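## Task

Pull the black key fob out of the small wooden box's drawer and set it directly on the table surface, touching nothing but the table. Then close the drawer. The box must stay roughly in its current spot and orientation, and the other item must remain inside the drawer.

## Robot and tools

Robot: two arms, left_arm and right_arm. Each has a base on a tilted plate, and both plates hang from one metal frame behind them. A 'too close' warning treats each plate and its half of the frame as part of that arm. Calibrated bases in the scene frame: left_arm (+0.048, +0.320, +0.317) m, quat_wxyz (+0.957, -0.123, +0.264, +0.004); right_arm (+0.034, -0.209, +0.317) m, quat_wxyz (+0.957, +0.118, +0.266, +0.011).

Frame: a single scene frame. The origin is at table-top height, halfway between the two nominal bases. +z is up, +x points out over the table, and left_arm sits on the +y side. Arm names do not match left and right in the pictures. Reported gripper positions and orientations may be off by a few cm, more when reaching far.

Gripper: fingers point along its own +z and open and close along its own y. end_effector_position is the spot between the finger pads, just under 1 cm behind the tips.

The row format, used by every moving call: 16 plain numbers in one flat list covering both arms, even if only one moves. First left_arm: x, y, z, qw, qx, qy, qz, opening; then right_arm in the same eight-number order. x, y, z are an absolute target position in metres in the scene frame; the quaternion is an absolute target orientation, w first, same frame. opening runs from -1 (closed, 0 mm gap) to +1 (fully open, about 87 mm); 0.5 gives about 69 mm, 0 about 43 mm, -0.5 about 18 mm. Between the ends the fingers go where grip_measured would read that number. To hold something, command about 0.04 below the grip_measured reading at first contact for full force; smaller differences grip more softly. Readings can be off by about 1 mm. An arm meant to stay still should get its last reported pose and desired opening repeated in every row; resend the same quaternion each time rather than copying a drifted reading.

execute_actions takes 'actions', a list holding one item or none. An empty list returns the current state (and all pictures by default). {"rows": [...], "steps": n} runs up to 15 rows, one per 1/30 s step, n at most 15 (default 15); the last row repeats if there are fewer rows than steps, and at least 5 steps are needed. Here each target must lie within 0.6 m of the arm's last reported position along every gripper axis, or the whole call is refused. {"steps": n} alone waits up to 300 steps counted from the previous result, including your reply time. 'cameras' lists image names, ["all"], or []; by default actions return no pictures.

move: 'target' is one row or a list of up to 15 rows (all sharing 10 s); grippers travel in straight lines and all arms finish together, minimum 0.5 s. 'speed' is the top path speed in m/s, 0.002 to 2.9, default 0.25 (turning limited to twice that in rad/s), one value or one per target. 'blend' in metres rounds corners on a list. 'blocking': false returns after about 0.5 s while motion continues. Openings of the first target are sent at once; later openings are applied on arrival with all arms paused. The result adds a 'move:' line: done (within 10 mm and 2 degrees), off_target, moving, held, or fault, plus limits such as paced (target clipped) or held (steps withheld). Done does not mean no contact. Paths avoid nothing, so plan clear routes, and steer around an arm's own base so its shoulder posture does not flip.

wait: 'seconds' 0 to 10; lets a running move continue and returns early if it ends. stop: brakes the current move (fingers keep going). zoom_image: 'camera' (cam_high, cam_low, cam_left_wrist, cam_right_wrist) and 'region' [x0, y0, x1, y1] in pixels, at most 504 by 504, taken from that camera's latest picture. finished_scene: 'scene' number 1 or 2; ends it irrevocably, grades it and reveals the next task.

Behaviour: each control step the commanded orientation is clipped to 40 degrees from the measured one. Friction and weight can leave the gripper low, short or tilted, and small moves may not happen or may go sideways; check the result after each move and correct tilt. Faster moves lag and stray more, especially with a nearly straight arm. Results are taken 5 steps before an action ends; time keeps running while you think. 'Hand target' shows where the controller is currently driving.

Results: Joint positions (waist, shoulder, elbow, wrist pitch, wrist yaw, wrist roll, gripper 0 to 1), joint velocities ('within noise' when still), joint torques (1 to 3 wrap at ±28 N m), motor temperatures, grip_measured. Cameras are 672x504 each, calibration given per camera.

Avoid: dropping or releasing moving objects, fast impacts, pressing hard (pushing further past contact presses harder), knocking anything off the table, and any contact between the two arms, including one gripper closing on the other's fingers, which can end the scene. Keep the box's place and heading. Limit motor heat: do not hold loads long, hold arms stretched out, or push at unreachable poses; at 90 °C the arm folds away and is lost for the scene.

Each tool is called after "Emit:" as a command line: name --argument value for each argument, lists and objects as JSON in quotes; but a table of rows of numbers goes row by row, as --pt "numbers of a row", without its own name.

## Session

Emit:
execute_actions --actions '[]'

Scene clock: 0.00 s of 6000.00 s.
left_arm: end_effector_position=(+0.0997, +0.1270, +0.2928) grip_measured=+1.000 end_effector_quat_wxyz=(-0.035, +0.687, +0.534, -0.491) | right_arm: end_effector_position=(+0.4544, -0.2631, +0.1802) grip_measured=+1.000 end_effector_quat_wxyz=(+0.210, +0.029, +0.971, -0.113)
Joint positions: left_arm=[-0.98 1.553 0.577 -0.527 0.448 0.878 1] | right_arm=[0.037 1.58 0.906 0.109 0.457 -0.116 1]
Joint velocities: within noise
Joint torques (N m): no reading
Motor temperatures (°C): left_arm=[26 35 37 31 25 28 24] | right_arm=[25 31 31 31 29 29 29]
Heat: left arm: 37 °C; right arm: 31 °C.
Hand target: left_arm +0.1017, +0.1257, +0.2933; -0.031, +0.687, +0.534, -0.491 | right_arm +0.4616, -0.2645, +0.1866; +0.222, +0.034, +0.968, -0.113

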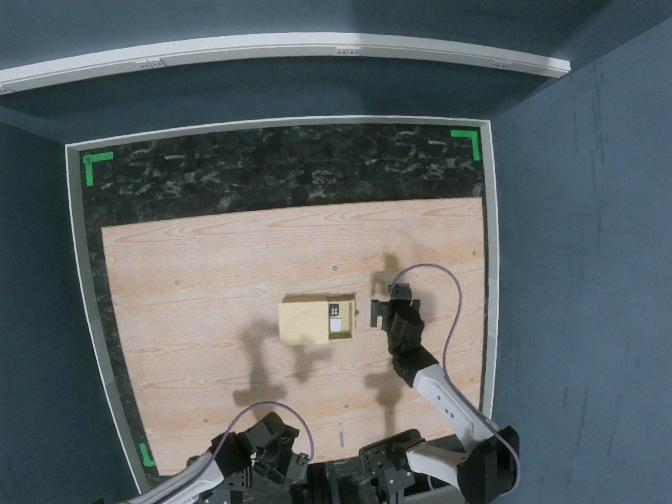

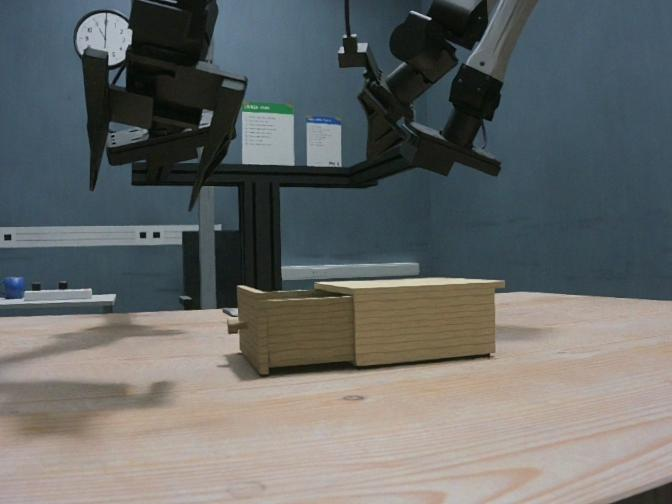

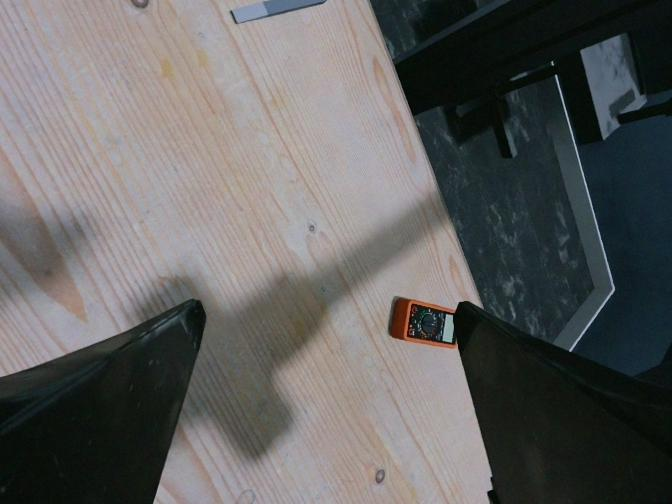

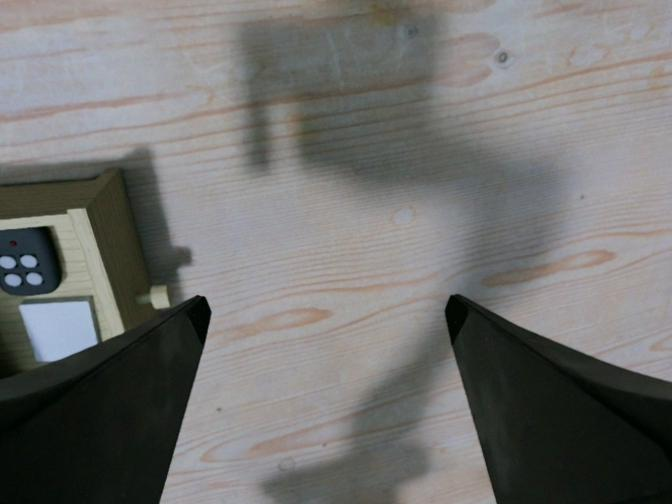

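Emit:
zoom_image --camera "cam_high" --region '[250, 270, 430, 370]'

Emit:
zoom_image --camera "cam_right_wrist" --region '[0, 130, 220, 400]'

Emit:
zoom_image --camera "cam_low" --region '[200, 250, 540, 400]'

Scaled by 2.800 (camera's finer frame: 960x720).

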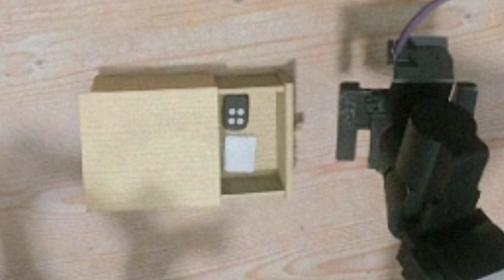

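Scaled by 1.867 (camera's finer frame: 960x720).

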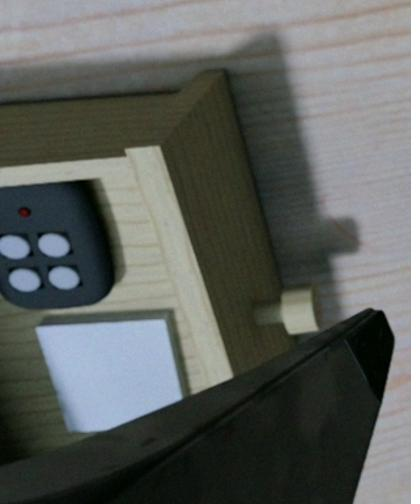

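Scaled by 1.482 (camera's finer frame: 960x720).

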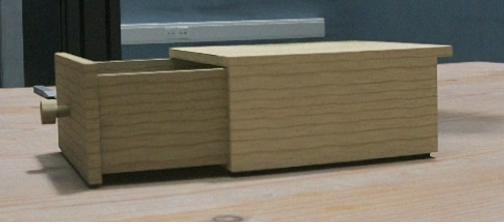

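Emit:
zoom_image --camera "cam_low" --region '[60, 0, 280, 230]'

Emit:
zoom_image --camera "cam_low" --region '[310, 0, 540, 230]'

Emit:
zoom_image --camera "cam_high" --region '[340, 250, 480, 390]'

Scaled by 2.191 (camera's finer frame: 960x720).

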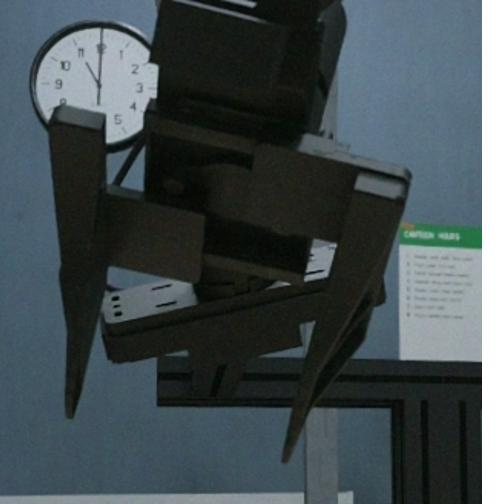

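Scaled by 2.191 (camera's finer frame: 960x720).

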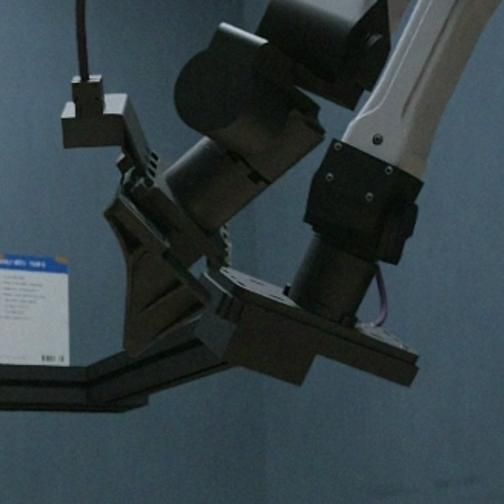

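Scaled by 3.600 (camera's finer frame: 960x720).

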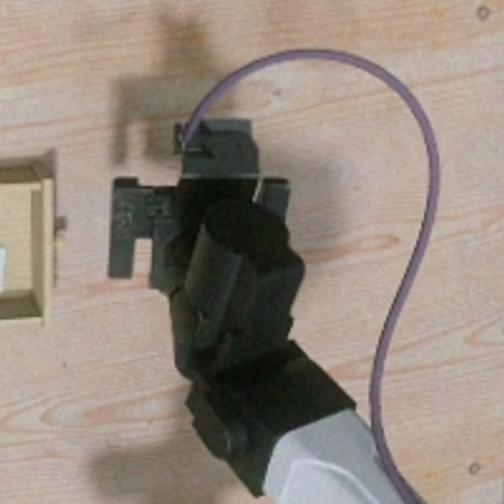

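Emit:
move --target '[0.0997, 0.1270, 0.2928, -0.035, 0.687, 0.534, -0.491, 1.0, 0.40, -0.12, 0.17, 0.210, 0.0, 0.978, 0.0, 1.0]' --speed 0.2

Scene clock: 6.23 s of 6000.00 s.
left_arm: end_effector_position=(+0.0997, +0.1270, +0.2928) grip_measured=+1.000 end_effector_quat_wxyz=(-0.035, +0.687, +0.534, -0.491) | right_arm: end_effector_position=(+0.3995, -0.1229, +0.1723) grip_measured=+1.000 end_effector_quat_wxyz=(+0.205, -0.006, +0.979, +0.002)
Joint positions: left_arm=[-0.98 1.553 0.577 -0.527 0.448 0.878 1] | right_arm=[0.363 1.634 0.75 0.204 0.483 0.084 1]
Joint torques (N m): left_arm=[-3.18 -4.11 3.74 0.44 0.53 0.18] | right_arm=[4.23 -5.31 3.92 1.05 0.14 -0.03]
Heat: left arm: 38 °C; right arm: 32 °C.
Hand target: left_arm +0.0997, +0.1270, +0.2927; -0.035, +0.687, +0.534, -0.491 | right_arm +0.3999, -0.1200, +0.1701; +0.210, +0.000, +0.978, +0.000
Off the commanded pose: left_arm 0.000 m, 0 deg | right_arm 0.004 m, 1 deg.
Kept back: nothing.
move: done
cam_right_wrist: T_world_to_cam=[[0.0326864, -0.999449, 0.00576456, -0.138687], [-0.893206, -0.0266228, 0.448859, 0.295913], [-0.448458, -0.0198205, -0.893584, 0.467061], [0, 0, 0, 1]] pos_world=[0.478301, -0.121475, 0.285334]

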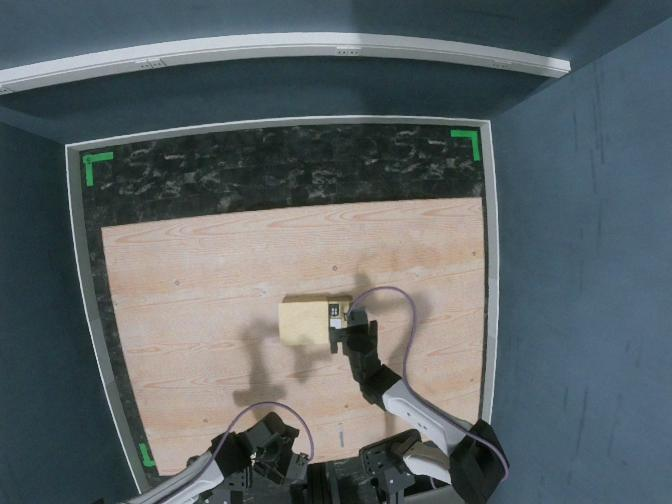

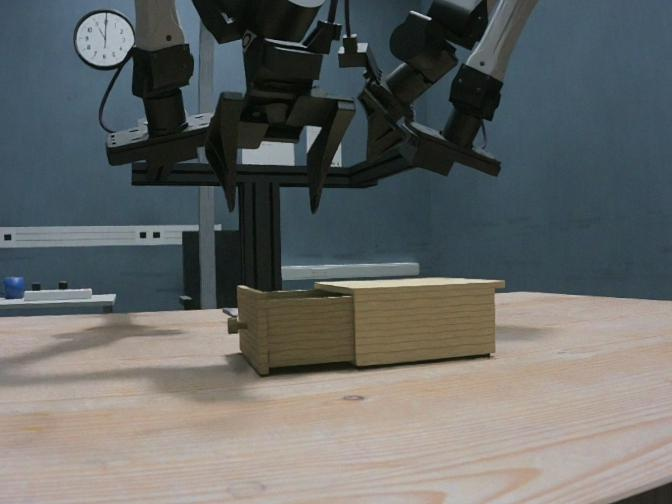

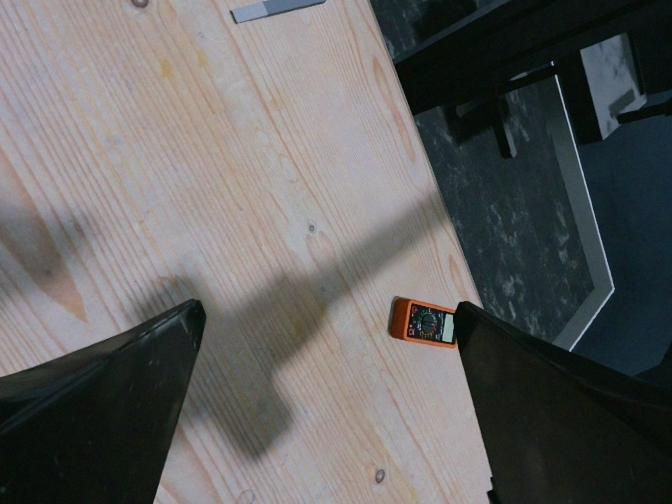

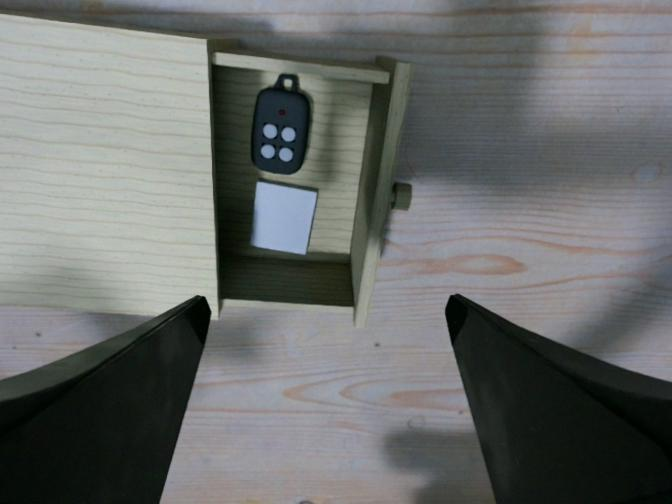

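Emit:
move --pt "0.0997 0.1270 0.2928 -0.035 0.687 0.534 -0.491 1.0 0.405 -0.111 0.11 0.1907 0.0343 0.981 -0.0067 -0.06" --pt "0.0997 0.1270 0.2928 -0.035 0.687 0.534 -0.491 1.0 0.405 -0.111 0.055 0.1907 0.0343 0.981 -0.0067 -0.06" --speed '[0.15, 0.1]' --blend '[0.01, 0]'

Emit:
zoom_image --camera "cam_low" --region '[180, 120, 520, 400]'

Scene clock: 11.67 s of 6000.00 s.
left_arm: end_effector_position=(+0.0997, +0.1270, +0.2928) grip_measured=+1.000 end_effector_quat_wxyz=(-0.035, +0.687, +0.534, -0.491) | right_arm: end_effector_position=(+0.3996, -0.1098, +0.0594) grip_measured=-0.060 end_effector_quat_wxyz=(+0.184, +0.031, +0.982, -0.008)
Joint positions: left_arm=[-0.98 1.553 0.577 -0.527 0.448 0.878 1] | right_arm=[0.272 2.1 0.899 0.497 0.443 0.111 0.47]
Joint torques (N m): left_arm=[-3.19 -4.08 3.75 0.43 0.54 0.17] | right_arm=[3.23 -6.28 3.41 1.03 0 -0.21]
Heat: left arm: 38 °C; right arm: 32 °C.
Hand target: left_arm +0.0997, +0.1270, +0.2927; -0.035, +0.687, +0.534, -0.491 | right_arm +0.4049, -0.1111, +0.0553; +0.191, +0.034, +0.981, -0.007
Off the commanded pose: left_arm 0.000 m, 0 deg | right_arm 0.007 m, 1 deg.
Kept back: nothing.
move: done
cam_right_wrist: T_world_to_cam=[[-0.0441801, -0.998975, 0.00985533, -0.0944318], [-0.872193, 0.0433799, 0.487235, 0.344055], [-0.487163, 0.0129303, -0.873216, 0.384415], [0, 0, 0, 1]] pos_world=[0.483183, -0.114231, 0.168973]

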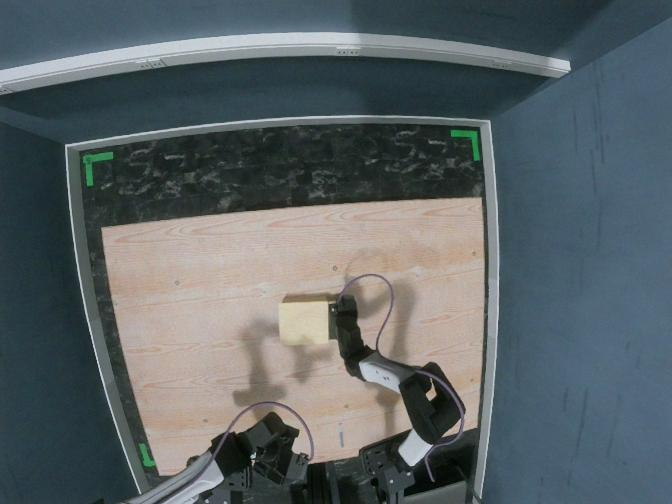

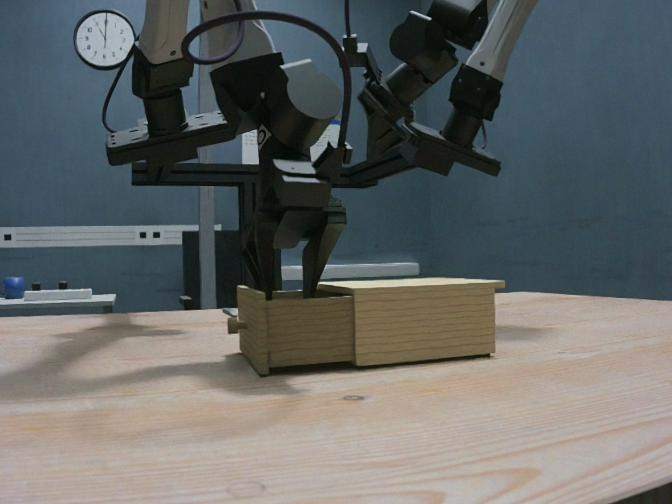

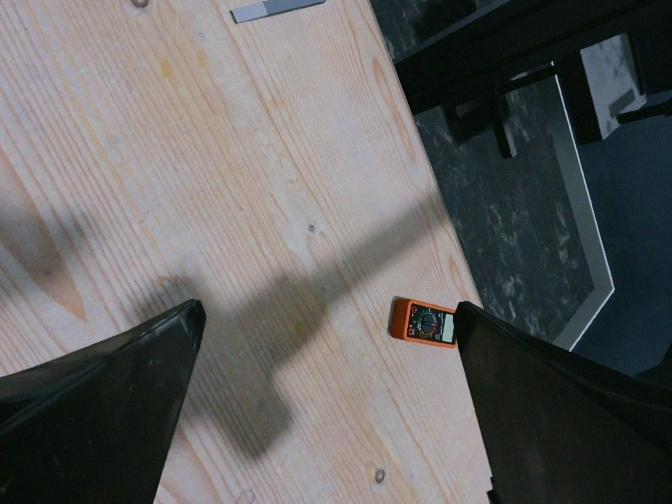

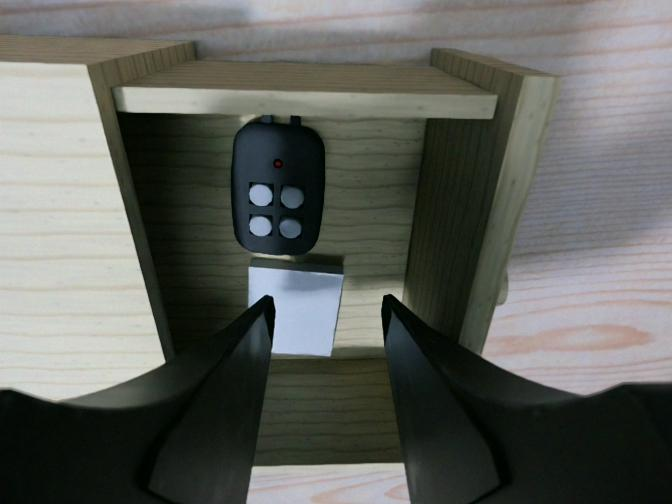

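Scaled by 1.482 (camera's finer frame: 960x720).

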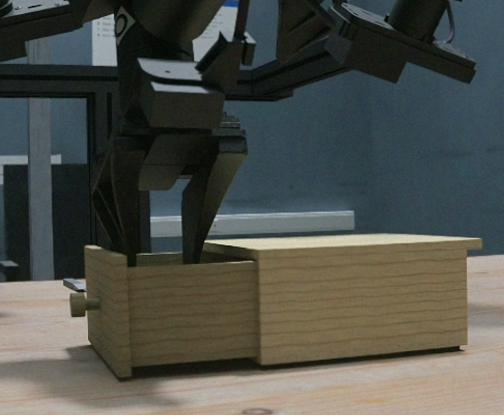

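Emit:
move --pt "0.0997 0.1270 0.2928 -0.035 0.687 0.534 -0.491 1.0 0.405 -0.111 0.038 0.1907 0.0343 0.981 -0.0067 -0.06" --pt "0.0997 0.1270 0.2928 -0.035 0.687 0.534 -0.491 1.0 0.402 -0.148 0.038 0.1907 0.0343 0.981 -0.0067 -0.06" --speed '[0.08, 0.05]' --blend '[0.005, 0]'

Scene clock: 13.60 s of 6000.00 s.
left_arm: end_effector_position=(+0.0997, +0.1270, +0.2928) grip_measured=+1.000 end_effector_quat_wxyz=(-0.035, +0.687, +0.534, -0.491) | right_arm: end_effector_position=(+0.3965, -0.1291, +0.0344) grip_measured=-0.060 end_effector_quat_wxyz=(+0.184, +0.030, +0.982, +0.016)
Joint positions: left_arm=[-0.98 1.553 0.577 -0.527 0.448 0.878 1] | right_arm=[0.176 2.16 0.89 0.594 0.321 0.052 0.47]
Joint torques (N m): left_arm=[-3.22 -4.1 3.77 0.43 0.54 0.17] | right_arm=[1.29 -9.47 0.4 0.88 0.25 -0.39]
Heat: left arm: 38 °C; right arm: 33 °C.
Hand target: left_arm +0.0997, +0.1270, +0.2927; -0.035, +0.687, +0.534, -0.491 | right_arm +0.4017, -0.1476, +0.0378; +0.190, +0.034, +0.981, -0.007
Off the commanded pose: left_arm 0.000 m, 0 deg | right_arm 0.020 m, 3 deg.
Kept back: nothing.
move: off_target (right_arm)
cam_right_wrist: T_world_to_cam=[[-0.0337277, -0.998747, -0.0369723, -0.116048], [-0.873213, 0.0114527, 0.487205, 0.3507], [-0.486171, 0.0487169, -0.872505, 0.36561], [0, 0, 0, 1]] pos_world=[0.48007, -0.13773, 0.143843]

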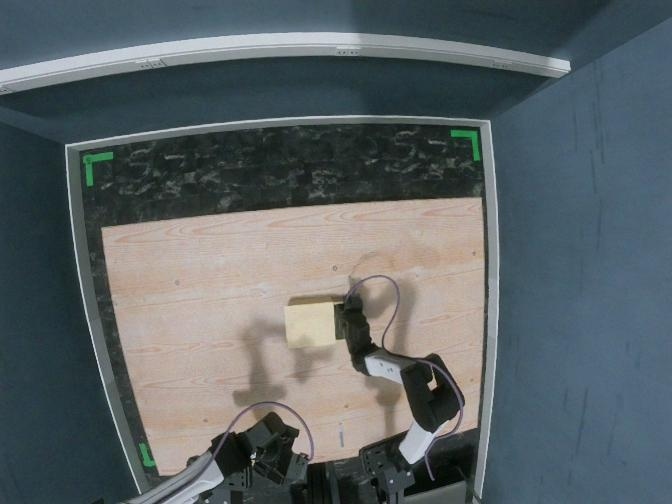

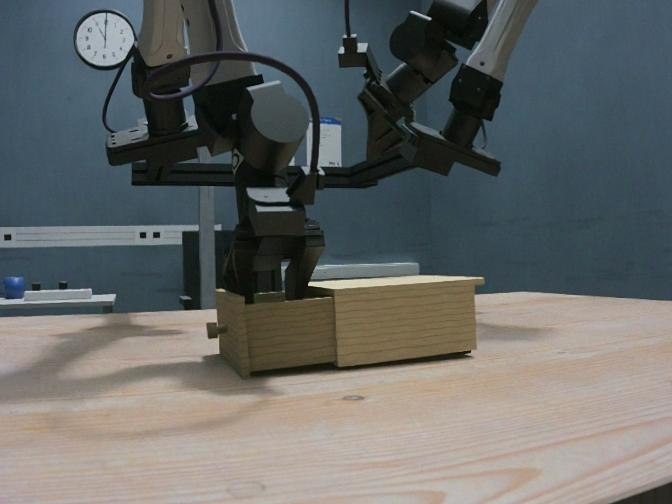

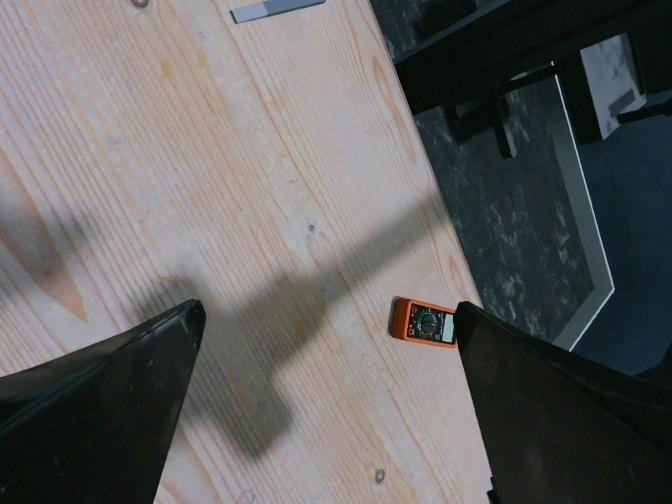

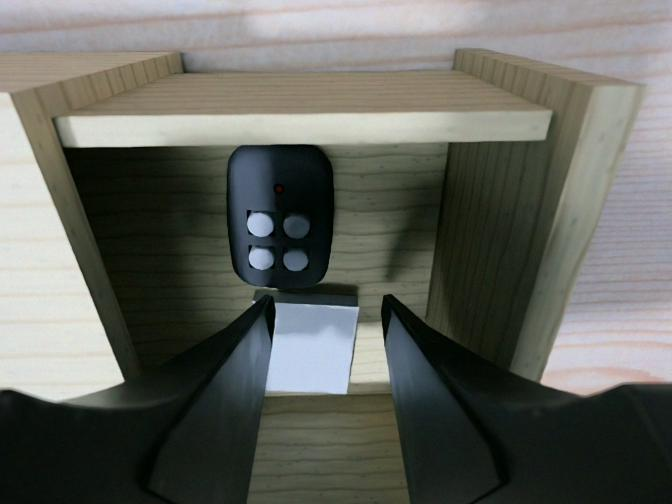

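Emit:
zoom_image --camera "cam_right_wrist" --region '[0, 60, 440, 504]'

Emit:
zoom_image --camera "cam_low" --region '[190, 180, 370, 390]'

Scaled by 1.135 (camera's finer frame: 960x720).

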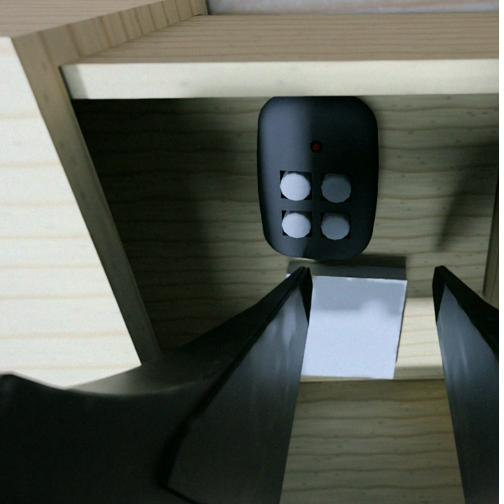

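Scaled by 2.400 (camera's finer frame: 960x720).

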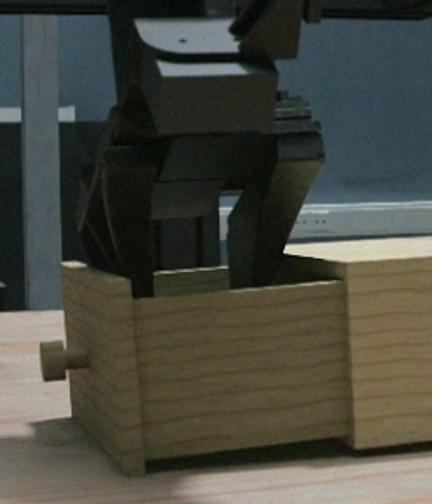

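Emit:
move --pt "0.0997 0.1270 0.2928 -0.035 0.687 0.534 -0.491 1.0 0.399 -0.124 0.085 0.1907 0.0343 0.981 -0.0067 -0.95" --pt "0.0997 0.1270 0.2928 -0.035 0.687 0.534 -0.491 1.0 0.397 -0.121 0.0987 0.1766 0.0754 0.9536 0.2322 -0.95" --speed '[0.12, 0.2]' --blend '[0.01, 0]'

Scene clock: 21.10 s of 6000.00 s.
left_arm: end_effector_position=(+0.0997, +0.1270, +0.2928) grip_measured=+1.000 end_effector_quat_wxyz=(-0.035, +0.687, +0.534, -0.491) | right_arm: end_effector_position=(+0.3846, -0.1167, +0.0882) grip_measured=-0.950 end_effector_quat_wxyz=(+0.157, +0.070, +0.958, +0.228)
Joint positions: left_arm=[-0.98 1.553 0.577 -0.527 0.448 0.878 1] | right_arm=[0.028 1.934 0.758 0.485 -0.202 0.118 0.025]
Joint torques (N m): left_arm=[-3.19 -4.12 3.74 0.43 0.54 0.18] | right_arm=[2.04 -10.04 1.39 0.84 -0.35 -0.11]
Heat: left arm: 38 °C; right arm: 35 °C.
Hand target: left_arm +0.0997, +0.1270, +0.2927; -0.035, +0.687, +0.534, -0.491 | right_arm +0.3969, -0.1208, +0.0984; +0.177, +0.075, +0.954, +0.232
Off the commanded pose: left_arm 0.000 m, 0 deg | right_arm 0.017 m, 2 deg.
Kept back: nothing.
move: off_target (right_arm)
cam_right_wrist: T_world_to_cam=[[-0.0415087, -0.889354, -0.45533, -0.0494656], [-0.857737, -0.202, 0.472741, 0.284356], [-0.512411, 0.410177, -0.754447, 0.447974], [0, 0, 0, 1]] pos_world=[0.471395, -0.170301, 0.181023]

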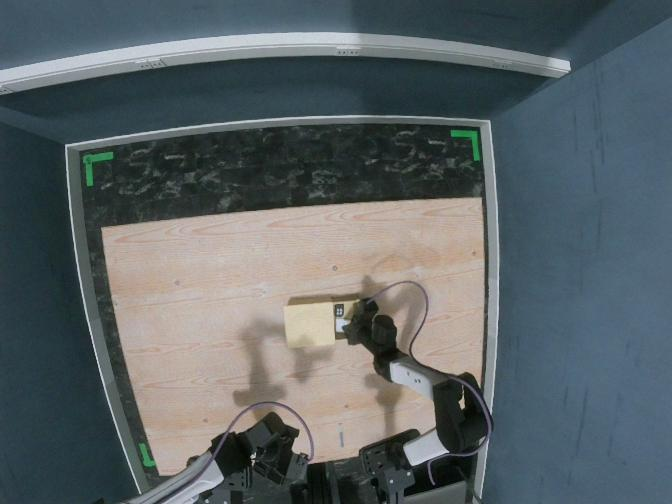

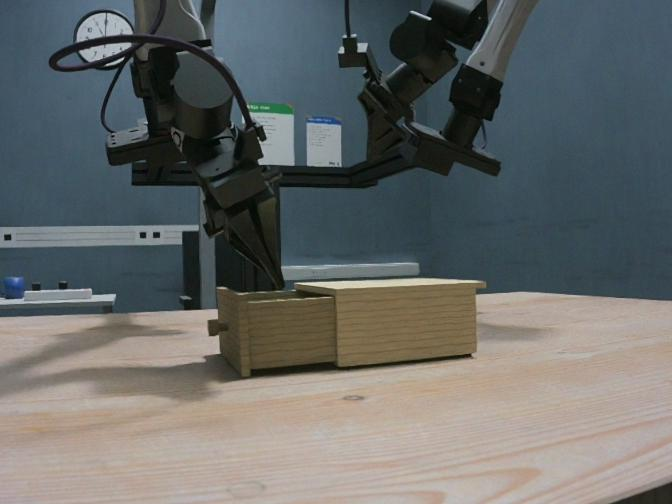

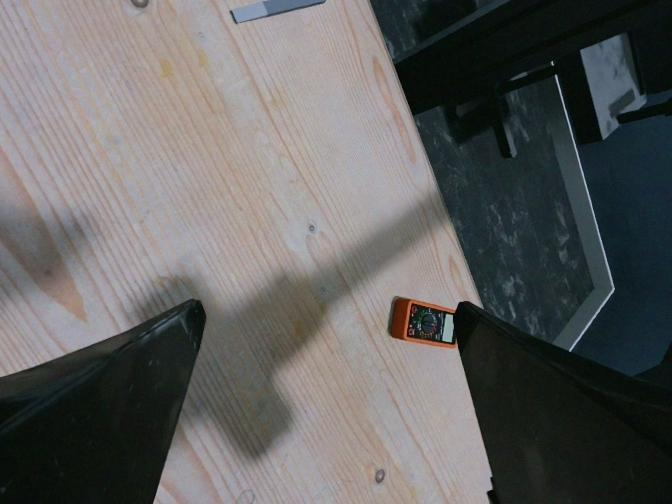

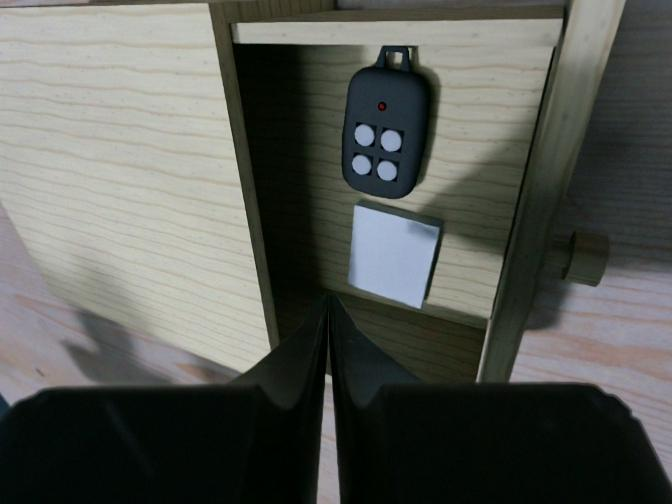

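Emit:
move --pt "0.0997 0.1270 0.2928 -0.035 0.687 0.534 -0.491 1.0 0.413 -0.114 0.0974 0.1766 0.0754 0.9536 0.2322 -0.95" --pt "0.0997 0.1270 0.2928 -0.035 0.687 0.534 -0.491 1.0 0.428 -0.095 0.058 0.1766 0.0754 0.9536 0.2322 -0.95" --speed '[0.1, 0.08]' --blend '[0.01, 0]'

Scene clock: 23.23 s of 6000.00 s.
left_arm: end_effector_position=(+0.0997, +0.1270, +0.2928) grip_measured=+1.000 end_effector_quat_wxyz=(-0.035, +0.687, +0.534, -0.491) | right_arm: end_effector_position=(+0.4231, -0.1000, +0.0606) grip_measured=-0.950 end_effector_quat_wxyz=(+0.169, +0.075, +0.955, +0.233)
Joint positions: left_arm=[-0.98 1.553 0.577 -0.527 0.448 0.878 1] | right_arm=[0.051 2.088 0.948 0.478 -0.191 0.145 0.025]
Joint torques (N m): left_arm=[-3.23 -4.07 3.77 0.43 0.53 0.18] | right_arm=[4.62 -6.71 3.45 1.06 -0.11 -0.11]
Heat: left arm: 39 °C; right arm: 35 °C.
Hand target: left_arm +0.0997, +0.1270, +0.2927; -0.035, +0.687, +0.534, -0.491 | right_arm +0.4279, -0.0951, +0.0582; +0.177, +0.075, +0.954, +0.232
Off the commanded pose: left_arm 0.000 m, 0 deg | right_arm 0.007 m, 1 deg.
Kept back: nothing.
move: done; blend cut to 0.0088 m at target 1
cam_right_wrist: T_world_to_cam=[[-0.0453569, -0.883826, -0.465611, -0.0427066], [-0.870449, -0.193731, 0.452535, 0.341195], [-0.490165, 0.425816, -0.760538, 0.432547], [0, 0, 0, 1]] pos_world=[0.507075, -0.155831, 0.154681]

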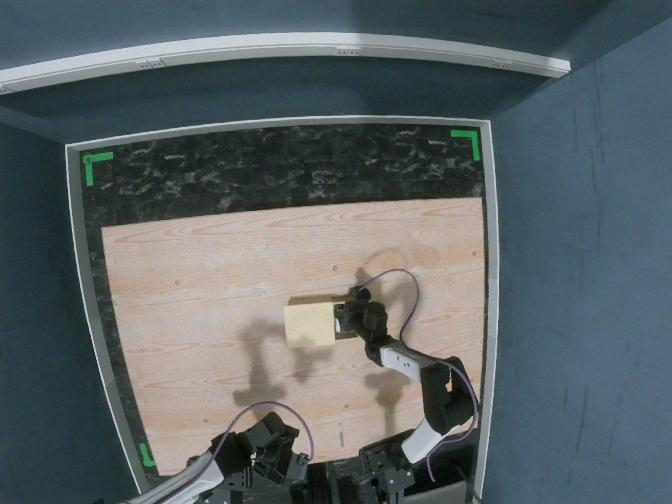

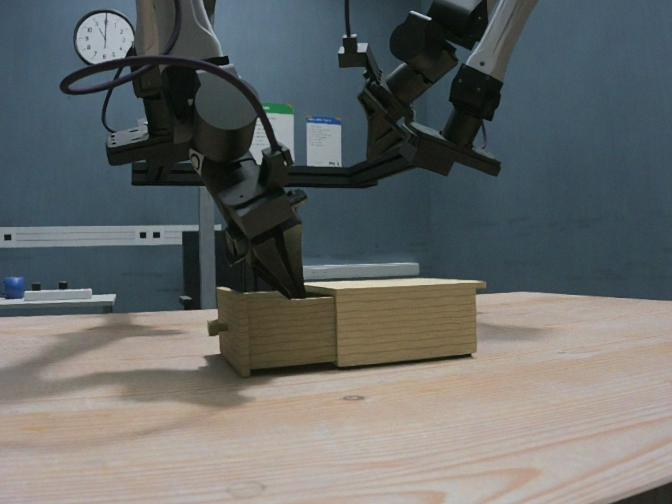

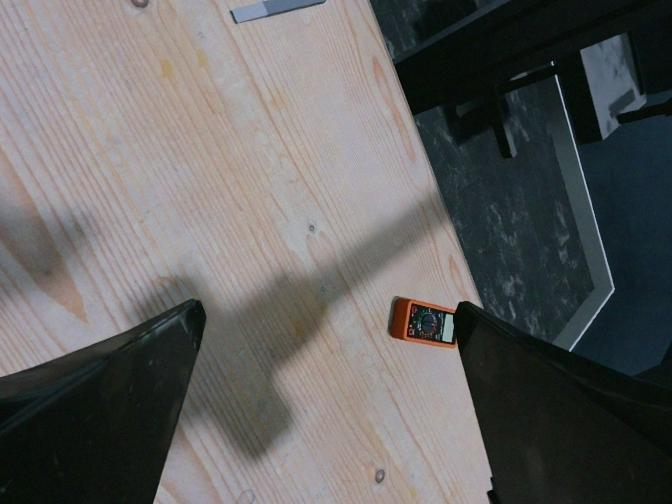

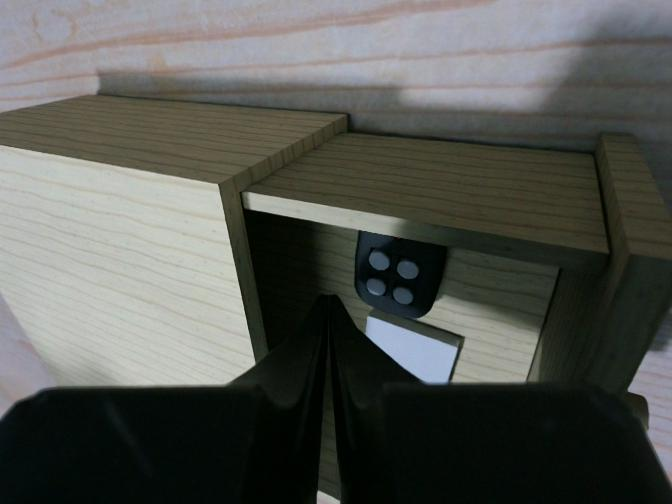

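Emit:
move --target '[0.0997, 0.1270, 0.2928, -0.035, 0.687, 0.534, -0.491, 1.0, 0.431, -0.0745, 0.0216, 0.1766, 0.0754, 0.9536, 0.2322, -0.95]' --speed 0.08

Emit:
zoom_image --camera "cam_right_wrist" --region '[160, 150, 504, 504]'

Scene clock: 24.47 s of 6000.00 s.
left_arm: end_effector_position=(+0.0997, +0.1270, +0.2928) grip_measured=+1.000 end_effector_quat_wxyz=(-0.035, +0.687, +0.534, -0.491) | right_arm: end_effector_position=(+0.4238, -0.0825, +0.0282) grip_measured=-0.951 end_effector_quat_wxyz=(+0.164, +0.075, +0.956, +0.233)
Joint positions: left_arm=[-0.98 1.553 0.577 -0.527 0.448 0.878 1] | right_arm=[0.072 2.231 1.038 0.523 -0.175 0.158 0.024]
Joint torques (N m): left_arm=[-3.21 -4.12 3.79 0.42 0.54 0.18] | right_arm=[5.22 -5.46 4.31 1.16 -0.08 -0.07]
Heat: left arm: 39 °C; right arm: 35 °C.
Hand target: left_arm +0.0997, +0.1270, +0.2927; -0.035, +0.687, +0.534, -0.491 | right_arm +0.4306, -0.0747, +0.0224; +0.176, +0.076, +0.953, +0.232
Off the commanded pose: left_arm 0.000 m, 0 deg | right_arm 0.013 m, 1 deg.
Kept back: nothing.
move: off_target (right_arm)
cam_right_wrist: T_world_to_cam=[[-0.0464675, -0.883681, -0.465777, -0.0418763], [-0.865442, -0.197241, 0.460549, 0.357214], [-0.498849, 0.424504, -0.75561, 0.404222], [0, 0, 0, 1]] pos_world=[0.508848, -0.138142, 0.121414]

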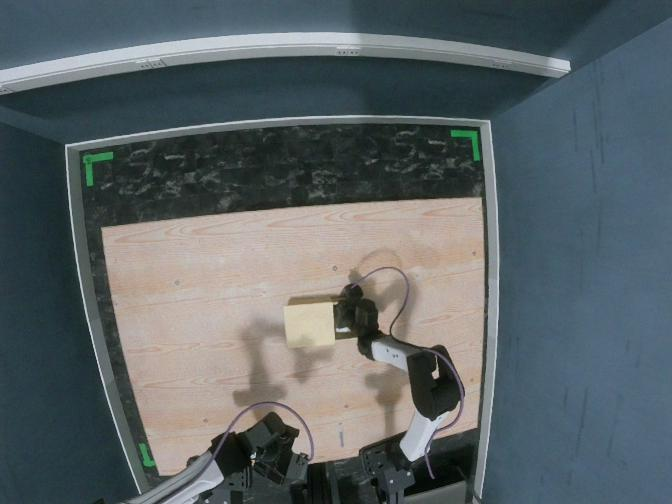

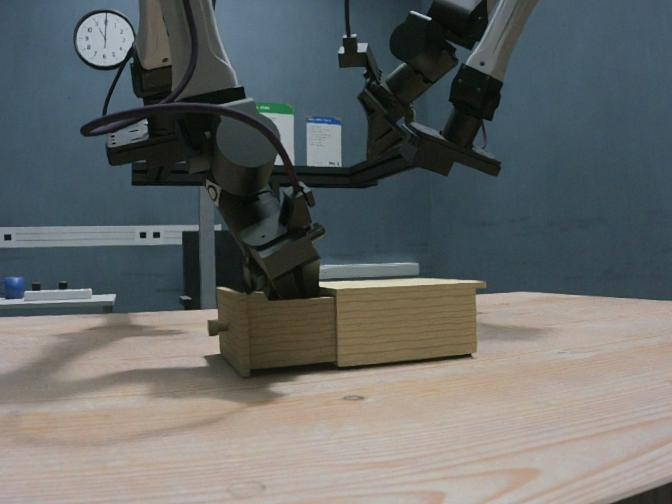

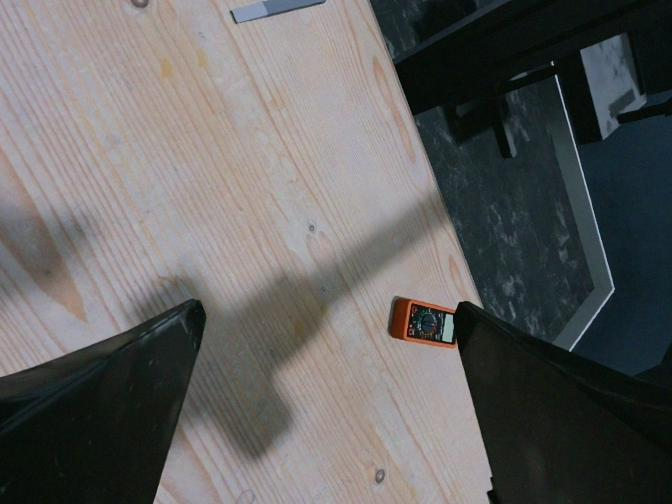

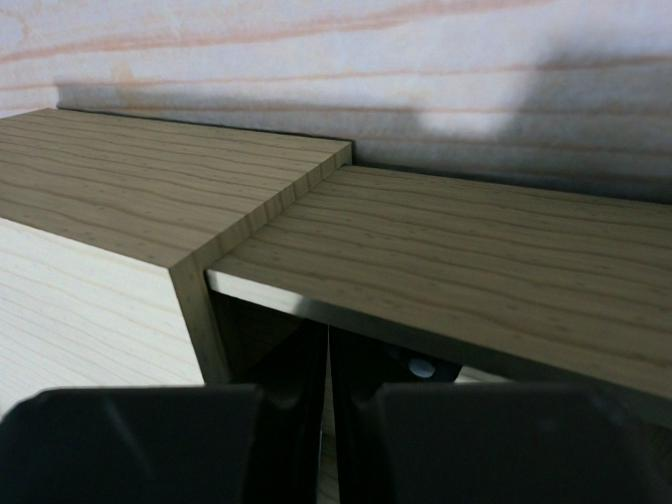

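Scaled by 1.424 (camera's finer frame: 960x720).

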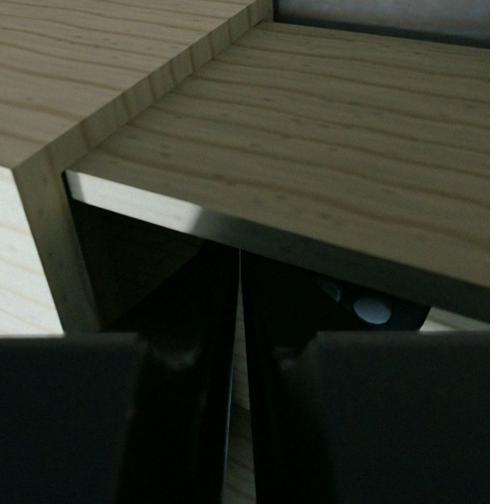

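Emit:
move --target '[0.0997, 0.1270, 0.2928, -0.035, 0.687, 0.534, -0.491, 1.0, 0.433, -0.0725, 0.0145, 0.1766, 0.0754, 0.9536, 0.2322, -0.95]' --speed 0.06 --cameras '["cam_right_wrist"]'

Emit:
zoom_image --camera "cam_right_wrist" --region '[160, 150, 504, 504]'

Scene clock: 25.40 s of 6000.00 s.
left_arm: end_effector_position=(+0.0997, +0.1270, +0.2928) grip_measured=+1.000 end_effector_quat_wxyz=(-0.035, +0.687, +0.534, -0.491) | right_arm: end_effector_position=(+0.4241, -0.0821, +0.0274) grip_measured=-0.952 end_effector_quat_wxyz=(+0.160, +0.075, +0.956, +0.233)
Joint positions: left_arm=[-0.98 1.553 0.577 -0.527 0.448 0.878 1] | right_arm=[0.072 2.234 1.048 0.509 -0.176 0.158 0.024]
Joint torques (N m): left_arm=[-3.22 -4.11 3.77 0.43 0.53 0.17] | right_arm=[5.35 -3.55 5.78 1.36 -0.06 -0.1]
Heat: left arm: 39 °C; right arm: 35 °C.
Hand target: left_arm +0.0997, +0.1270, +0.2927; -0.035, +0.687, +0.534, -0.491 | right_arm +0.4318, -0.0729, +0.0160; +0.176, +0.076, +0.954, +0.232
Off the commanded pose: left_arm 0.000 m, 0 deg | right_arm 0.018 m, 2 deg.
Kept back: nothing.
move: off_target (right_arm)
cam_right_wrist: T_world_to_cam=[[-0.0476699, -0.883509, -0.465982, -0.0413739], [-0.862012, -0.199301, 0.466062, 0.356102], [-0.504641, 0.423899, -0.752095, 0.40591], [0, 0, 0, 1]] pos_world=[0.50983, -0.137648, 0.120038]

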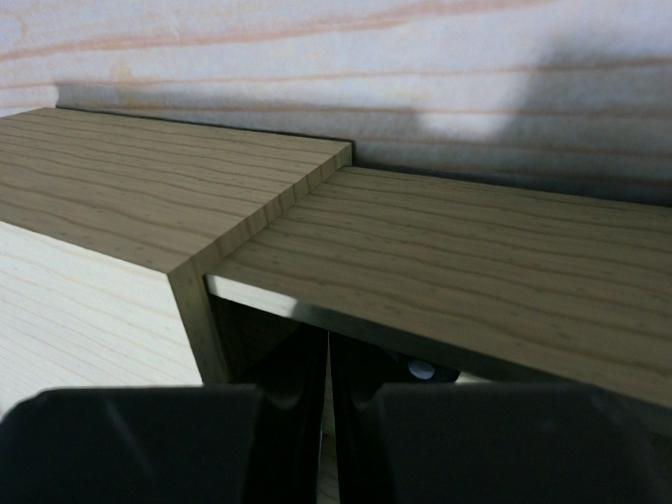

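Scaled by 1.424 (camera's finer frame: 960x720).

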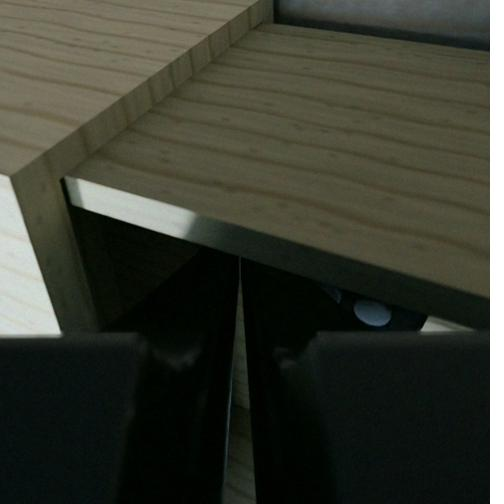

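Emit:
execute_actions --actions '[]' --cameras '["cam_low", "cam_high", "cam_right_wrist"]'

Emit:
zoom_image --camera "cam_low" --region '[190, 180, 370, 390]'

Emit:
zoom_image --camera "cam_high" --region '[270, 270, 410, 370]'

Scene clock: 30.60 s of 6000.00 s.
left_arm: end_effector_position=(+0.0997, +0.1270, +0.2928) grip_measured=+1.000 end_effector_quat_wxyz=(-0.035, +0.687, +0.534, -0.491) | right_arm: end_effector_position=(+0.4241, -0.0821, +0.0274) grip_measured=-0.952 end_effector_quat_wxyz=(+0.160, +0.075, +0.956, +0.233)
Joint positions: left_arm=[-0.98 1.553 0.577 -0.527 0.448 0.878 1] | right_arm=[0.072 2.234 1.048 0.509 -0.176 0.158 0.024]
Joint velocities: within noise
Joint torques (N m): left_arm=[-3.18 -4.12 3.75 0.43 0.53 0.18] | right_arm=[5.39 -3.58 5.72 1.33 -0.07 -0.06]
Motor temperatures (°C): left_arm=[27 37 39 30 25 28 24] | right_arm=[26 35 31 32 28 29 29]
Heat: left arm: 39 °C; right arm: 35 °C.
Hand target: left_arm +0.0997, +0.1270, +0.2927; -0.035, +0.687, +0.534, -0.491 | right_arm +0.4319, -0.0729, +0.0160; +0.176, +0.076, +0.954, +0.232
Off the commanded pose: left_arm 0.000 m, 0 deg | right_arm 0.018 m, 2 deg.
Steps of this call (1-156: nothing new was sent). Readings (end_effector_position of left_arm | right_arm):
1: (+0.0997, +0.1270, +0.2928) | (+0.4240, -0.0821, +0.0274)
2: (+0.0997, +0.1270, +0.2928) | (+0.4240, -0.0821, +0.0274)
4: (+0.0997, +0.1270, +0.2928) | (+0.4242, -0.0821, +0.0275)
8: (+0.0997, +0.1270, +0.2928) | (+0.4241, -0.0821, +0.0274)
156: the state above
camera_calibration:
cam_right_wrist: T_world_to_cam=[[-0.047718, -0.883525, -0.465946, -0.041351], [-0.861822, -0.199405, 0.46637, 0.356038], [-0.504962, 0.423817, -0.751926, 0.406093], [0, 0, 0, 1]] pos_world=[0.509929, -0.137648, 0.120039]
Images, in order (width x height): cam_high 672x504, cam_low 672x504, cam_right_wrist 672x504.

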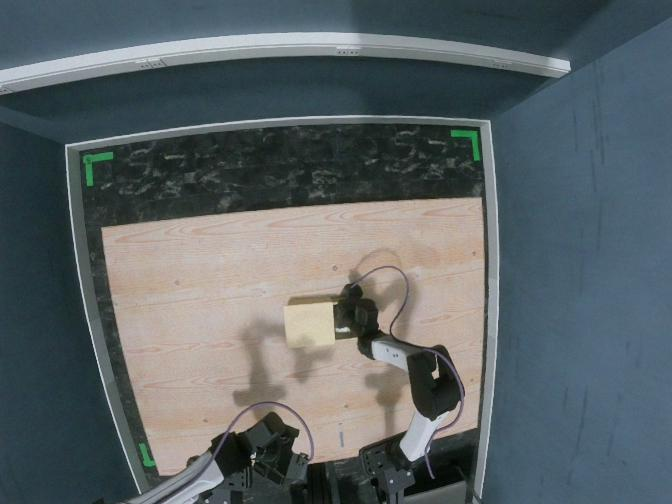

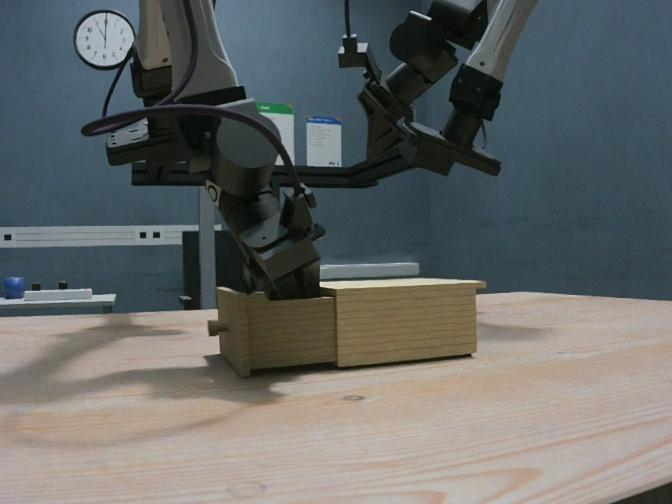

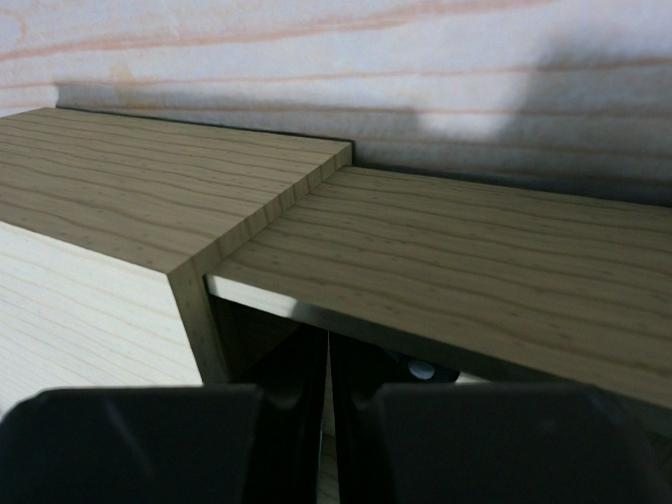

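Scaled by 2.400 (camera's finer frame: 960x720).

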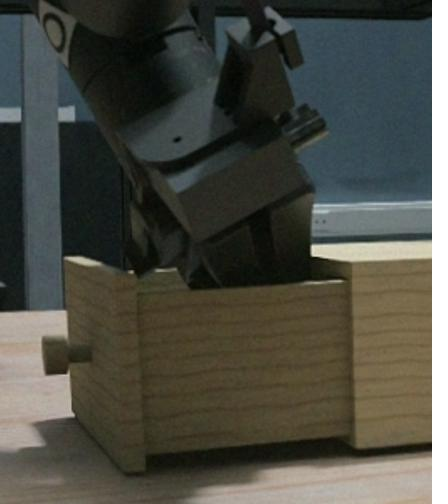

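Scaled by 3.600 (camera's finer frame: 960x720).

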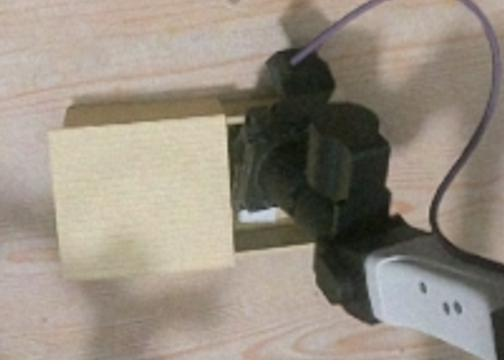

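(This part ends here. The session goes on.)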